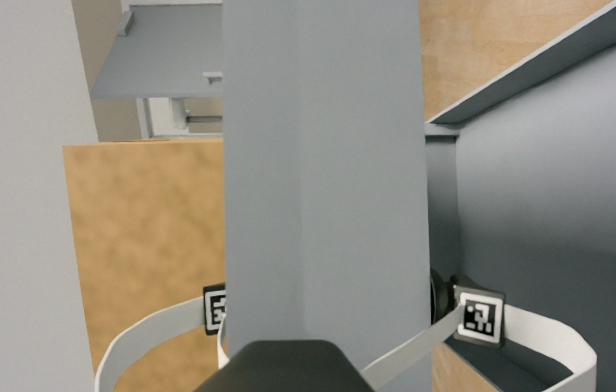

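Request:
move(r2={"joints":{"gripper_m":0.02}}, r1={"base":{"translate_m":0.35},"contact_limits":{"translate_m":0.9}}, blocking=false)

Request:
wait(seconds=2, cameras=["r1_head_left_camera","r2_wrist_camera"])

Request:
wait(seconds=1.5, cameras=["r1_head_left_camera","r1_head_right_camera","r2_head_camera"])

Scene clock: 118.13 s.
move: r1 moving; r2 moving
r1.base_odometry: x=-2.343 y=+0.238 heading=-2.352
r1.turned_by_wheels: +0.001
r1.turned_by_imu: +0.000
r1.base_tilt: forward=-1.6 right=+1.3
r1.lidar_m: 1.73 0.25 - 0.25 0.33 3.62 3.58 0.67 0.97 2.21 2.37 3.42
r1.base_status: translate_m moving
r1.joint_positions: lift_m=+0.500 arm_m=+0.000 wrist_yaw_rad=+3.196 wrist_pitch_rad=+0.002 wrist_roll_rad=+0.000 gripper_m=+0.056
r1.joint_status: not commanded
r1.measured_speeds: translate_m=+0.123 strafe_m=+0.000 rotate_rad=-0.001 lift_m=+0.000 arm_m=+0.000 wrist_yaw_rad=+0.000 wrist_pitch_rad=+0.000 wrist_roll_rad=+0.000
r1.motor_effort: lift_m=+19(20) arm_m=+4(5) wheel_0=+8(10) wheel_1=+11(13) wheel_2=-12(13)
r1.servo_current: wrist_yaw_rad=52(65) wrist_pitch_rad=33(46) wrist_roll_rad=52(72) gripper_m=46(52)
r1.contact_limits: translate_m 0.9
r1.hand_pose: x=-0.1219 y=+0.0715 z=+0.6775 quat_wxyz=(-0.027, -0.001, +0.000, +1.000) (m; r1's base frame)
r1.wrist_depth_mm: - 134 246 - - - - / - 118 134 - - - - / - 119 158 - - - - / 111 135 200 - - - - / 137 798 - - - - - / 219 809 194 - 187 - - / 215 151 1537 153 1537 1430 1576
r2.base_odometry: x=-1.138 y=-0.107 heading=-2.515
r2.turned_by_wheels: +0.000
r2.turned_by_imu: +0.000
r2.base_tilt: forward=-0.7 right=+0.1
r2.lidar_m: 0.32 0.34 2.56 2.60 2.67 2.42 2.47 2.36 2.15 2.19 2.72 0.40
r2.base_status: not commanded
r2.joint_positions: lift_m=+0.685 arm_m=+0.000 wrist_yaw_rad=+0.001 wrist_pitch_rad=+0.014 wrist_roll_rad=+1.569 gripper_m=+0.008
r2.joint_status: gripper_m moving
r2.measured_speeds: translate_m=+0.000 strafe_m=+0.000 rotate_rad=+0.000 lift_m=+0.000 arm_m=+0.000 wrist_yaw_rad=+0.000 wrist_pitch_rad=+0.000 wrist_roll_rad=+0.002
r2.motor_effort: lift_m=+22(22) arm_m=-4(4) wheel_0=+1(1) wheel_1=+3(3) wheel_2=+0(1)
r2.servo_current: wrist_yaw_rad=33(59) wrist_pitch_rad=72(78) wrist_roll_rad=52(52) gripper_m=111(195)
r2.contact_limits: translate_m 0.1
r2.hand_pose: x=+0.4593 y=-0.0872 z=+0.8588 quat_wxyz=(+0.708, +0.706, +0.005, -0.005) (m; r2's base frame)
r2.wrist_depth_mm: - - - 189 190 1499 1118 / - - - 126 189 1430 - / - - 377 186 187 - - / - 379 382 184 185 - - / - 389 392 123 185 - - / - 399 170 122 184 159 - / - 407 415 - 131 - -
pictures: none

Scene clock: 118.73 s.
earlier move: r1 moving; r2 done
r1.base_odometry: x=-2.428 y=+0.152 heading=-2.352
r1.turned_by_wheels: +0.000
r1.turned_by_imu: +0.000
r1.base_tilt: forward=-1.6 right=+1.3
r1.lidar_m: 1.58 0.25 2.76 0.25 0.31 0.87 3.70 0.80 1.14 2.23 2.34 3.43
r1.base_status: translate_m moving
r1.joint_positions: lift_m=+0.500 arm_m=+0.000 wrist_yaw_rad=+3.196 wrist_pitch_rad=+0.002 wrist_roll_rad=+0.000 gripper_m=+0.056
r1.joint_status: not commanded
r1.measured_speeds: translate_m=+0.273 strafe_m=+0.000 rotate_rad=-0.001 lift_m=+0.000 arm_m=+0.000 wrist_yaw_rad=+0.000 wrist_pitch_rad=+0.000 wrist_roll_rad=+0.000
r1.motor_effort: lift_m=+20(20) arm_m=+4(5) wheel_0=+7(10) wheel_1=+11(13) wheel_2=-13(14)
r1.servo_current: wrist_yaw_rad=39(65) wrist_pitch_rad=39(46) wrist_roll_rad=46(72) gripper_m=39(52)
r1.contact_limits: translate_m 0.9
r1.hand_pose: x=-0.1219 y=+0.0715 z=+0.6775 quat_wxyz=(-0.027, -0.001, +0.000, +1.000) (m; r1's base frame)
r1.wrist_depth_mm: - 134 141 - - - - / - 117 134 - - - - / - 121 153 - - - - / 111 135 193 - - - - / 137 866 - - - - - / 216 - 193 - 187 - - / 216 152 1576 153 1618 1499 1618
r2.base_odometry: x=-1.138 y=-0.107 heading=-2.515
r2.turned_by_wheels: +0.000
r2.turned_by_imu: +0.000
r2.base_tilt: forward=-0.7 right=+0.1
r2.lidar_m: 0.31 0.36 2.57 2.60 2.66 2.43 2.45 2.38 2.13 2.19 2.72 0.40
r2.base_status: not commanded
r2.joint_positions: lift_m=+0.685 arm_m=+0.000 wrist_yaw_rad=+0.001 wrist_pitch_rad=+0.014 wrist_roll_rad=+1.569 gripper_m=+0.020
r2.joint_status: all done
r2.measured_speeds: all 0
r2.motor_effort: lift_m=+22(22) arm_m=-3(4) wheel_0=+1(1) wheel_1=+3(3) wheel_2=+0(1)
r2.servo_current: wrist_yaw_rad=46(59) wrist_pitch_rad=72(78) wrist_roll_rad=39(52) gripper_m=52(195)
r2.contact_limits: translate_m 0.1
r2.hand_pose: x=+0.4593 y=-0.0872 z=+0.8588 quat_wxyz=(+0.708, +0.706, +0.005, -0.005) (m; r2's base frame)
r2.wrist_depth_mm: - - - 193 196 1537 1098 / - - - 192 194 1430 - / - - 382 129 192 - - / - 384 387 187 191 - - / - 394 397 127 189 - - / - 404 170 125 187 163 - / - 410 415 - 137 - -
wait: 0.60 of 2 s (r2 has come to rest)
pictures: r1_head_left_camera, r2_wrist_camera
Images, in order (width x height): r1_head_left_camera 420x672, r2_wrist_camera 616x392.

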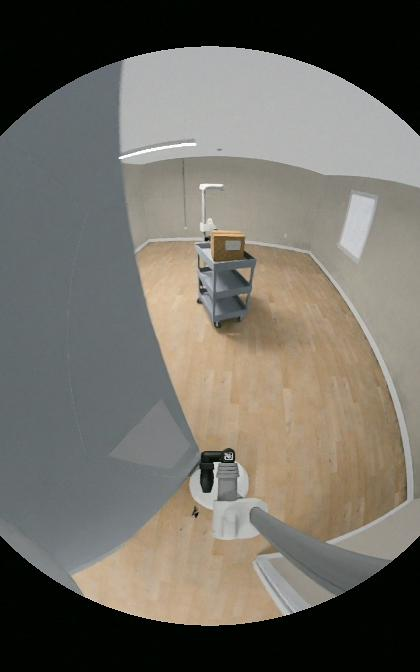

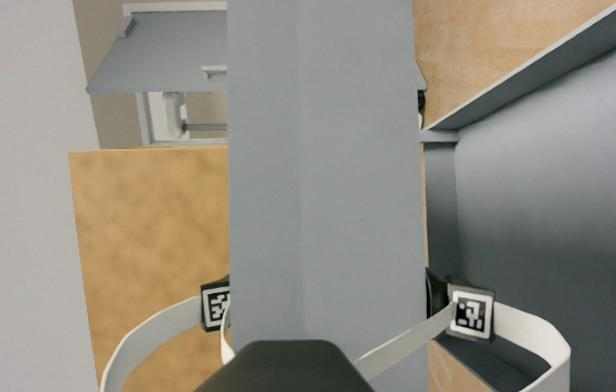

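Scene clock: 120.23 s.
earlier move: r1 moving
r1.base_odometry: x=-2.567 y=+0.011 heading=-2.352
r1.turned_by_wheels: +0.000
r1.turned_by_imu: +0.000
r1.base_tilt: forward=-1.6 right=+1.3
r1.lidar_m: 1.40 3.27 2.54 0.25 0.25 0.60 3.94 0.98 1.45 2.24 2.41 3.45
r1.base_status: translate_m moving
r1.joint_positions: lift_m=+0.500 arm_m=+0.000 wrist_yaw_rad=+3.196 wrist_pitch_rad=+0.002 wrist_roll_rad=+0.000 gripper_m=+0.056
r1.joint_status: not commanded
r1.measured_speeds: all 0
r1.motor_effort: lift_m=+20(20) arm_m=+4(5) wheel_0=+1(10) wheel_1=+8(13) wheel_2=+0(14)
r1.servo_current: wrist_yaw_rad=59(72) wrist_pitch_rad=39(52) wrist_roll_rad=46(72) gripper_m=46(52)
r1.contact_limits: translate_m 0.9
r1.hand_pose: x=-0.1219 y=+0.0715 z=+0.6775 quat_wxyz=(-0.027, -0.001, +0.000, +1.000) (m; r1's base frame)
r1.wrist_depth_mm: - 135 - - - - 455 / - 121 144 - - - 488 / - 124 179 - - - 500 / 110 136 204 - - - 521 / 137 - - - - - 530 / 215 - 193 - 187 - 530 / - 141 1537 153 1618 1464 517
r2.base_odometry: x=-1.138 y=-0.107 heading=-2.515
r2.turned_by_wheels: +0.000
r2.turned_by_imu: +0.000
r2.base_tilt: forward=-0.7 right=+0.1
r2.lidar_m: 0.32 0.33 2.56 2.58 2.69 2.42 2.48 2.37 2.16 2.18 2.72 0.41
r2.base_status: not commanded
r2.joint_positions: lift_m=+0.685 arm_m=+0.000 wrist_yaw_rad=+0.001 wrist_pitch_rad=+0.014 wrist_roll_rad=+1.569 gripper_m=+0.020
r2.joint_status: all done
r2.measured_speeds: all 0
r2.motor_effort: lift_m=+22(22) arm_m=-3(4) wheel_0=+1(1) wheel_1=+3(3) wheel_2=+0(1)
r2.servo_current: wrist_yaw_rad=59(59) wrist_pitch_rad=78(78) wrist_roll_rad=59(59) gripper_m=46(195)
r2.contact_limits: translate_m 0.1
r2.hand_pose: x=+0.4593 y=-0.0872 z=+0.8588 quat_wxyz=(+0.708, +0.706, +0.005, -0.005) (m; r2's base frame)
r2.wrist_depth_mm: - - - 194 195 1499 1098 / - - - 191 194 1430 - / - - 382 129 191 - - / - 382 384 188 190 - - / - 392 394 127 189 - - / - 399 170 126 186 162 - / - 413 418 - 136 - -
wait: 1.50 s; no rest
pictures: r1_head_left_camera, r1_head_right_camera, r2_head_camera
Images, in order (width x height): r1_head_left_camera 420x672, r1_head_right_camera 420x672, r2_head_camera 420x560.

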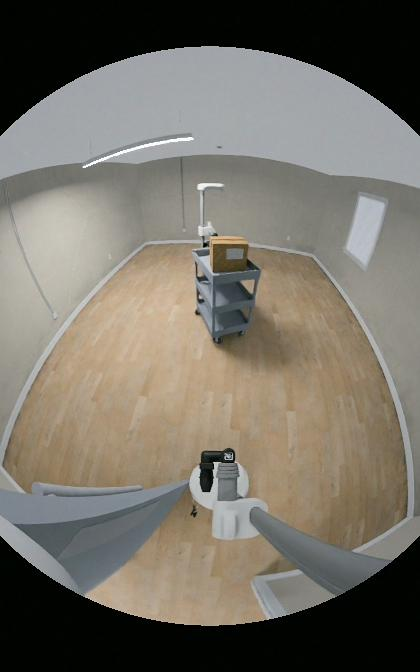

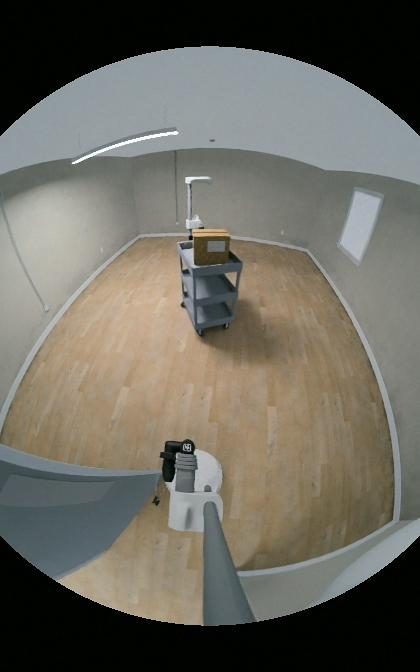

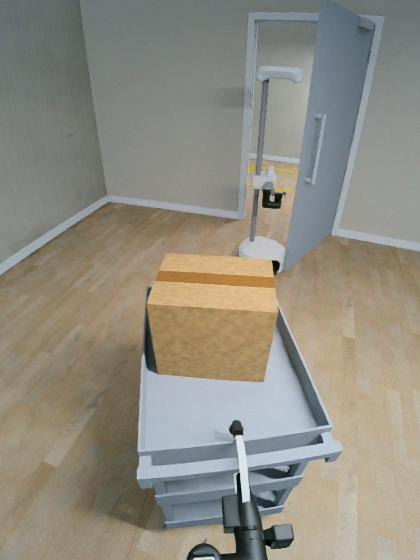

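Request:
move(r1={"base":{"strafe_m":0.75,"translate_m":-0.05},"contact_limits":{"strafe_m":1.0}}, r2={"base":{"translate_m":0.5},"pace":"slow","contact_limits":{"translate_m":0.4}}, blocking=false)

Request:
wait(seconds=4, cameras=["r1_head_left_camera","r1_head_right_camera","r2_head_camera"])

Request:
stop()

Scene clock: 126.10 s.
earlier move: r1 done
move: r1 moving; r2 moving
r1.base_odometry: x=-2.541 y=-0.012 heading=-2.352
r1.turned_by_wheels: +0.000
r1.turned_by_imu: +0.000
r1.base_tilt: forward=-1.6 right=+1.3
r1.lidar_m: 1.35 3.27 2.52 0.25 0.25 0.58 3.92 1.00 1.44 2.28 2.42 3.51
r1.base_status: translate_m moving; strafe_m moving
r1.joint_positions: lift_m=+0.500 arm_m=+0.000 wrist_yaw_rad=+3.196 wrist_pitch_rad=+0.002 wrist_roll_rad=+0.000 gripper_m=+0.056
r1.joint_status: not commanded
r1.measured_speeds: translate_m=-0.010 strafe_m=+0.135 rotate_rad=-0.001 lift_m=+0.000 arm_m=+0.000 wrist_yaw_rad=+0.000 wrist_pitch_rad=+0.000 wrist_roll_rad=+0.000
r1.motor_effort: lift_m=+19(20) arm_m=+4(4) wheel_0=-17(20) wheel_1=+12(14) wheel_2=+4(4)
r1.servo_current: wrist_yaw_rad=39(59) wrist_pitch_rad=52(52) wrist_roll_rad=52(72) gripper_m=39(46)
r1.contact_limits: strafe_m 1
r1.hand_pose: x=-0.1219 y=+0.0715 z=+0.6775 quat_wxyz=(-0.027, -0.001, +0.000, +1.000) (m; r1's base frame)
r1.wrist_depth_mm: - 135 - - - - 436 / - 119 142 - - - 445 / - 126 161 - - - 462 / 109 135 210 - - - 473 / 137 - - - - - 484 / 223 - 191 - 187 - 480 / - 151 1537 153 1576 1499 473
r2.base_odometry: x=-1.148 y=-0.114 heading=-2.515
r2.turned_by_wheels: +0.000
r2.turned_by_imu: +0.000
r2.base_tilt: forward=-0.7 right=+0.1
r2.lidar_m: 0.34 0.34 2.57 2.59 2.68 2.43 2.48 2.38 2.16 2.21 2.70 0.40
r2.base_status: translate_m moving
r2.joint_positions: lift_m=+0.685 arm_m=+0.000 wrist_yaw_rad=-0.002 wrist_pitch_rad=+0.014 wrist_roll_rad=+1.570 gripper_m=+0.020
r2.joint_status: not commanded
r2.measured_speeds: translate_m=+0.048 strafe_m=+0.000 rotate_rad=+0.000 lift_m=+0.000 arm_m=+0.000 wrist_yaw_rad=-0.014 wrist_pitch_rad=+0.000 wrist_roll_rad=+0.003
r2.motor_effort: lift_m=+22(22) arm_m=+4(4) wheel_0=+6(11) wheel_1=+8(8) wheel_2=-15(17)
r2.servo_current: wrist_yaw_rad=46(59) wrist_pitch_rad=78(78) wrist_roll_rad=39(59) gripper_m=52(52)
r2.contact_limits: translate_m 0.4
r2.hand_pose: x=+0.4590 y=-0.0881 z=+0.8588 quat_wxyz=(+0.707, +0.707, +0.004, -0.006) (m; r2's base frame)
r2.wrist_depth_mm: - - - 196 198 1499 1118 / - - - 194 196 1499 - / - - - 131 194 741 - / - 384 387 189 191 - - / - 392 394 128 189 - - / - 402 171 126 186 163 - / - 407 413 - 136 - -
pictures: none

Scene clock: 129.47 s.
earlier move: r1 done; r2 moving
r1.base_odometry: x=-2.001 y=-0.480 heading=-2.351
r1.turned_by_wheels: +0.001
r1.turned_by_imu: -0.085
r1.base_tilt: forward=-1.5 right=+1.3
r1.lidar_m: 1.42 2.78 0.25 - 0.25 0.25 0.48 1.31 1.26 2.79 2.86 1.20
r1.base_status: done
r1.joint_positions: lift_m=+0.500 arm_m=+0.000 wrist_yaw_rad=+3.195 wrist_pitch_rad=+0.002 wrist_roll_rad=+0.000 gripper_m=+0.056
r1.joint_status: not commanded
r1.measured_speeds: all 0
r1.motor_effort: lift_m=+20(21) arm_m=+4(4) wheel_0=-32(32) wheel_1=+32(34) wheel_2=+11(12)
r1.servo_current: wrist_yaw_rad=59(65) wrist_pitch_rad=52(52) wrist_roll_rad=46(72) gripper_m=39(52)
r1.contact_limits: strafe_m 1
r1.hand_pose: x=-0.1218 y=+0.0720 z=+0.6775 quat_wxyz=(-0.027, -0.001, +0.000, +1.000) (m; r1's base frame)
r1.wrist_depth_mm: - 133 133 - 370 230 178 / - 114 134 - 373 231 180 / - 116 147 - 379 245 182 / 109 135 191 - 377 235 182 / 209 - - - 384 235 183 / 226 - 194 - 191 235 182 / 222 1576 1537 143 355 210 182
r2.base_odometry: x=-1.411 y=-0.305 heading=-2.514
r2.turned_by_wheels: +0.001
r2.turned_by_imu: +0.002
r2.base_tilt: forward=-0.7 right=+0.0
r2.lidar_m: 0.33 0.31 2.45 2.50 3.03 2.75 2.78 2.49 2.29 2.29 2.89 0.39
r2.base_status: translate_m moving
r2.joint_positions: lift_m=+0.685 arm_m=+0.000 wrist_yaw_rad=+0.001 wrist_pitch_rad=+0.014 wrist_roll_rad=+1.570 gripper_m=+0.020
r2.joint_status: not commanded
r2.measured_speeds: translate_m=+0.100 strafe_m=+0.000 rotate_rad=+0.002 lift_m=+0.000 arm_m=+0.000 wrist_yaw_rad=+0.003 wrist_pitch_rad=+0.000 wrist_roll_rad=+0.000
r2.motor_effort: lift_m=+22(22) arm_m=+4(4) wheel_0=+12(14) wheel_1=+7(9) wheel_2=-8(18)
r2.servo_current: wrist_yaw_rad=52(59) wrist_pitch_rad=72(78) wrist_roll_rad=46(59) gripper_m=59(59)
r2.contact_limits: translate_m 0.4
r2.hand_pose: x=+0.4594 y=-0.0870 z=+0.8588 quat_wxyz=(+0.707, +0.707, +0.005, -0.004) (m; r2's base frame)
r2.wrist_depth_mm: - - - 201 204 1499 1098 / - - - 198 200 1537 473 / - - - 133 197 759 - / - 384 392 190 193 - - / - 394 392 129 190 - - / - 399 170 127 187 163 - / - 404 407 - 137 - -
wait: 3.37 of 4 s (r1 has come to rest)
pictures: r1_head_left_camera, r1_head_right_camera, r2_head_camera
Images, in order (width x height): r1_head_left_camera 420x672, r1_head_right_camera 420x672, r2_head_camera 420x560.

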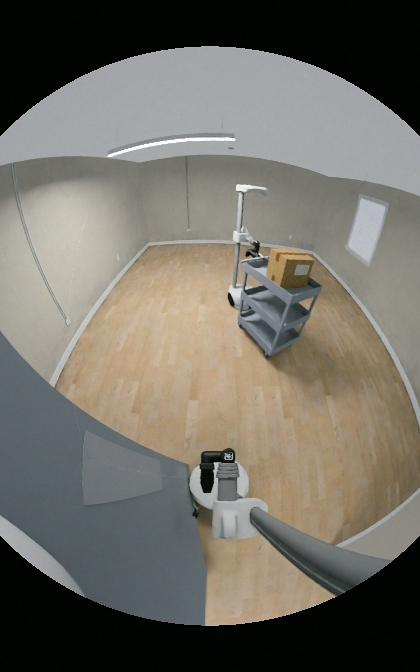

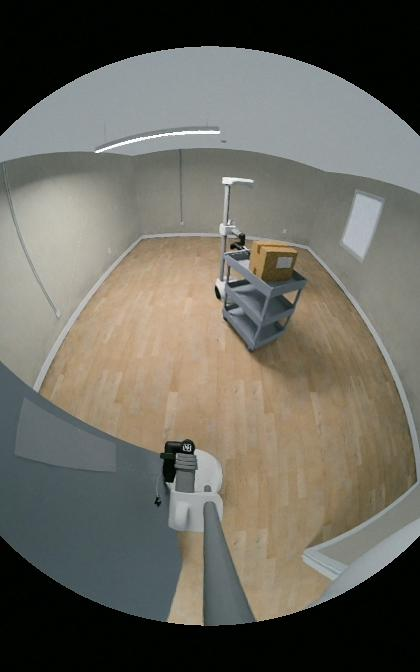

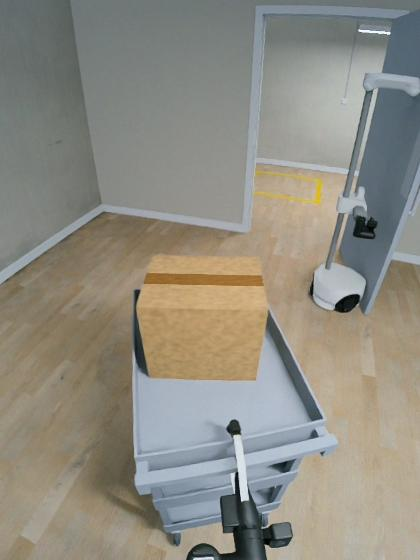

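Scene clock: 130.03 s.
earlier move: r2 stopped
r1.base_odometry: x=-2.001 y=-0.480 heading=-2.351
r1.turned_by_wheels: +0.000
r1.turned_by_imu: +0.000
r1.base_tilt: forward=-1.6 right=+1.3
r1.lidar_m: 1.42 2.78 0.25 - 0.25 0.25 0.49 1.31 1.25 2.80 2.90 1.22
r1.base_status: done
r1.joint_positions: lift_m=+0.500 arm_m=+0.000 wrist_yaw_rad=+3.195 wrist_pitch_rad=+0.002 wrist_roll_rad=+0.000 gripper_m=+0.056
r1.joint_status: not commanded
r1.measured_speeds: all 0
r1.motor_effort: lift_m=+20(21) arm_m=+4(4) wheel_0=-31(32) wheel_1=+32(34) wheel_2=+11(12)
r1.servo_current: wrist_yaw_rad=39(65) wrist_pitch_rad=39(52) wrist_roll_rad=39(72) gripper_m=39(52)
r1.contact_limits: strafe_m 1
r1.hand_pose: x=-0.1218 y=+0.0720 z=+0.6775 quat_wxyz=(-0.027, -0.001, +0.000, +1.000) (m; r1's base frame)
r1.wrist_depth_mm: - 134 133 - 373 230 179 / - 114 133 - 373 232 180 / - 116 147 - 375 245 181 / 109 135 193 - 379 234 182 / 210 - - - 382 236 182 / 225 - 195 - 191 236 182 / 224 1499 1499 143 353 211 181
r2.base_odometry: x=-1.414 y=-0.308 heading=-2.513
r2.turned_by_wheels: +0.001
r2.turned_by_imu: +0.000
r2.base_tilt: forward=-0.6 right=+0.1
r2.lidar_m: 0.34 0.35 2.45 2.48 3.01 2.76 2.78 2.50 2.27 2.31 2.86 0.42
r2.base_status: translate_m stopped (by the wheels' count: +0.341 of +0.500)
r2.joint_positions: lift_m=+0.685 arm_m=+0.000 wrist_yaw_rad=+0.004 wrist_pitch_rad=+0.016 wrist_roll_rad=+1.570 gripper_m=+0.020
r2.joint_status: not commanded
r2.measured_speeds: all 0
r2.motor_effort: lift_m=+23(23) arm_m=-4(4) wheel_0=+4(14) wheel_1=+0(9) wheel_2=+0(18)
r2.servo_current: wrist_yaw_rad=52(59) wrist_pitch_rad=85(85) wrist_roll_rad=33(59) gripper_m=52(59)
r2.contact_limits: translate_m 0.4
r2.hand_pose: x=+0.4597 y=-0.0862 z=+0.8582 quat_wxyz=(+0.707, +0.707, +0.007, -0.004) (m; r2's base frame)
r2.wrist_depth_mm: - - - 217 220 1499 1078 / - - - 213 216 1576 473 / - - - 208 212 723 - / - 394 402 205 208 - - / - 404 407 201 204 788 - / - 413 167 198 199 165 - / - 413 424 - 141 - -
pictures: none

Request:
move(r2={"base":{"translate_m":0.5},"pace":"slow","contact_limits":{"translate_m":0.4}}, blocking=false)

Request:
wait(seconds=6, cameras=["r2_head_camera","r2_head_left_camera","r1_head_left_camera"])

Scene clock: 142.00 s.
move: r2 moving
r1: as last shown
r1.lidar_m: 1.37 2.78 0.25 - 0.25 0.25 0.49 1.29 1.26 2.79 2.89 1.18
r1.motor_effort: lift_m=+20(20) arm_m=+4(4) wheel_0=-31(32) wheel_1=+32(32) wheel_2=+11(11)
r1.servo_current: wrist_yaw_rad=59(65) wrist_pitch_rad=39(46) wrist_roll_rad=46(59) gripper_m=39(46)
r1.contact_limits: strafe_m 1
r1.wrist_depth_mm: - 134 134 - 368 229 178 / - 114 134 - 375 231 180 / - 116 147 - 377 246 181 / 109 135 192 - 379 234 182 / 209 - - - 384 235 182 / 227 - 193 - 191 236 182 / 223 1499 1499 143 353 211 182
r2.base_odometry: x=-1.424 y=-0.315 heading=-2.513
r2.turned_by_wheels: +0.000
r2.turned_by_imu: +0.001
r2.base_tilt: forward=-0.7 right=+0.1
r2.lidar_m: 0.32 0.35 2.47 2.48 3.04 2.76 2.79 2.54 2.29 2.31 2.89 0.41
r2.base_status: translate_m moving
r2.joint_positions: lift_m=+0.685 arm_m=+0.000 wrist_yaw_rad=+0.003 wrist_pitch_rad=+0.016 wrist_roll_rad=+1.570 gripper_m=+0.020
r2.joint_status: not commanded
r2.measured_speeds: translate_m=+0.048 strafe_m=+0.000 rotate_rad=-0.001 lift_m=+0.000 arm_m=+0.000 wrist_yaw_rad=+0.000 wrist_pitch_rad=+0.000 wrist_roll_rad=+0.000
r2.motor_effort: lift_m=+23(23) arm_m=-4(4) wheel_0=+6(11) wheel_1=+6(8) wheel_2=-11(13)
r2.servo_current: wrist_yaw_rad=39(52) wrist_pitch_rad=85(91) wrist_roll_rad=46(52) gripper_m=46(52)
r2.contact_limits: translate_m 0.4
r2.hand_pose: x=+0.4596 y=-0.0865 z=+0.8582 quat_wxyz=(+0.707, +0.707, +0.007, -0.004) (m; r2's base frame)
r2.wrist_depth_mm: - - - 218 221 1464 1078 / - - - 213 216 1618 466 / - - - 209 211 741 - / - 397 402 206 208 - - / - 404 404 201 204 788 - / - 410 167 197 198 166 - / - 413 421 - 142 - -
pictures: none

Scene clock: 147.77 s.
earlier move: r2 done
r1.base_odometry: x=-2.001 y=-0.480 heading=-2.351
r1.turned_by_wheels: +0.000
r1.turned_by_imu: +0.000
r1.base_tilt: forward=-1.6 right=+1.3
r1.lidar_m: 1.61 2.79 0.25 - 0.25 0.25 0.48 1.31 1.24 2.79 0.99 0.98
r1.base_status: not commanded
r1.joint_positions: lift_m=+0.500 arm_m=+0.000 wrist_yaw_rad=+3.195 wrist_pitch_rad=+0.002 wrist_roll_rad=+0.000 gripper_m=+0.056
r1.joint_status: not commanded
r1.measured_speeds: all 0
r1.motor_effort: lift_m=+20(20) arm_m=+4(4) wheel_0=-32(32) wheel_1=+32(33) wheel_2=+11(11)
r1.servo_current: wrist_yaw_rad=33(72) wrist_pitch_rad=46(52) wrist_roll_rad=52(72) gripper_m=46(52)
r1.contact_limits: strafe_m 1
r1.hand_pose: x=-0.1218 y=+0.0720 z=+0.6775 quat_wxyz=(-0.027, -0.001, +0.000, +1.000) (m; r1's base frame)
r1.wrist_depth_mm: - 133 134 - 370 229 179 / - 114 134 - 373 232 180 / - 116 147 - 382 245 182 / 109 135 191 - 379 233 182 / 210 - - - 384 236 183 / 226 - 194 - 191 236 182 / 222 1499 1537 143 353 211 182
r2.base_odometry: x=-1.818 y=-0.602 heading=-2.513
r2.turned_by_wheels: +0.000
r2.turned_by_imu: +0.002
r2.base_tilt: forward=-0.7 right=+0.0
r2.lidar_m: 0.33 0.34 2.28 2.31 2.86 3.22 3.26 2.70 2.47 2.50 1.77 0.41
r2.base_status: done
r2.joint_positions: lift_m=+0.685 arm_m=+0.000 wrist_yaw_rad=+0.003 wrist_pitch_rad=+0.016 wrist_roll_rad=+1.570 gripper_m=+0.020
r2.joint_status: not commanded
r2.measured_speeds: all 0
r2.motor_effort: lift_m=+23(23) arm_m=-4(5) wheel_0=+6(12) wheel_1=+4(9) wheel_2=-6(13)
r2.servo_current: wrist_yaw_rad=52(59) wrist_pitch_rad=85(91) wrist_roll_rad=52(72) gripper_m=59(59)
r2.contact_limits: translate_m 0.4
r2.hand_pose: x=+0.4596 y=-0.0865 z=+0.8582 quat_wxyz=(+0.707, +0.707, +0.007, -0.004) (m; r2's base frame)
r2.wrist_depth_mm: - - - 229 258 1397 1078 / - - - 222 227 1576 466 / - - - 216 220 699 - / - 402 407 210 212 - - / - 404 407 203 206 788 - / - 404 167 197 199 166 - / - 407 413 - 142 - -
wait: 5.77 of 6 s (r2 has come to rest)
pictures: r1_head_left_camera, r2_head_camera, r2_head_left_camera
Images, in order (width x height): r1_head_left_camera 420x672, r2_head_camera 420x560, r2_head_left_camera 420x672.

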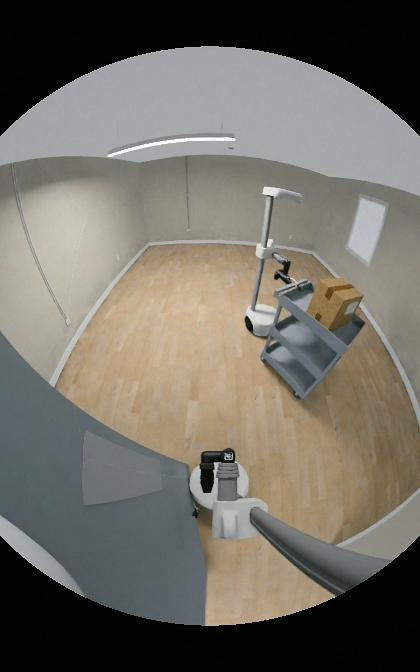

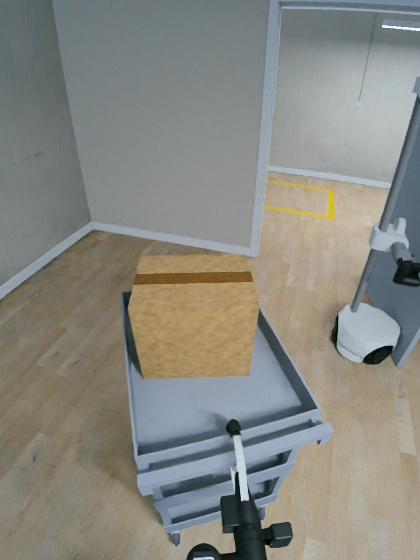

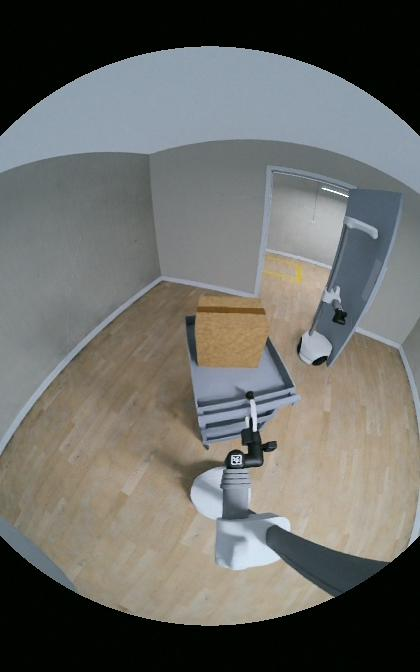

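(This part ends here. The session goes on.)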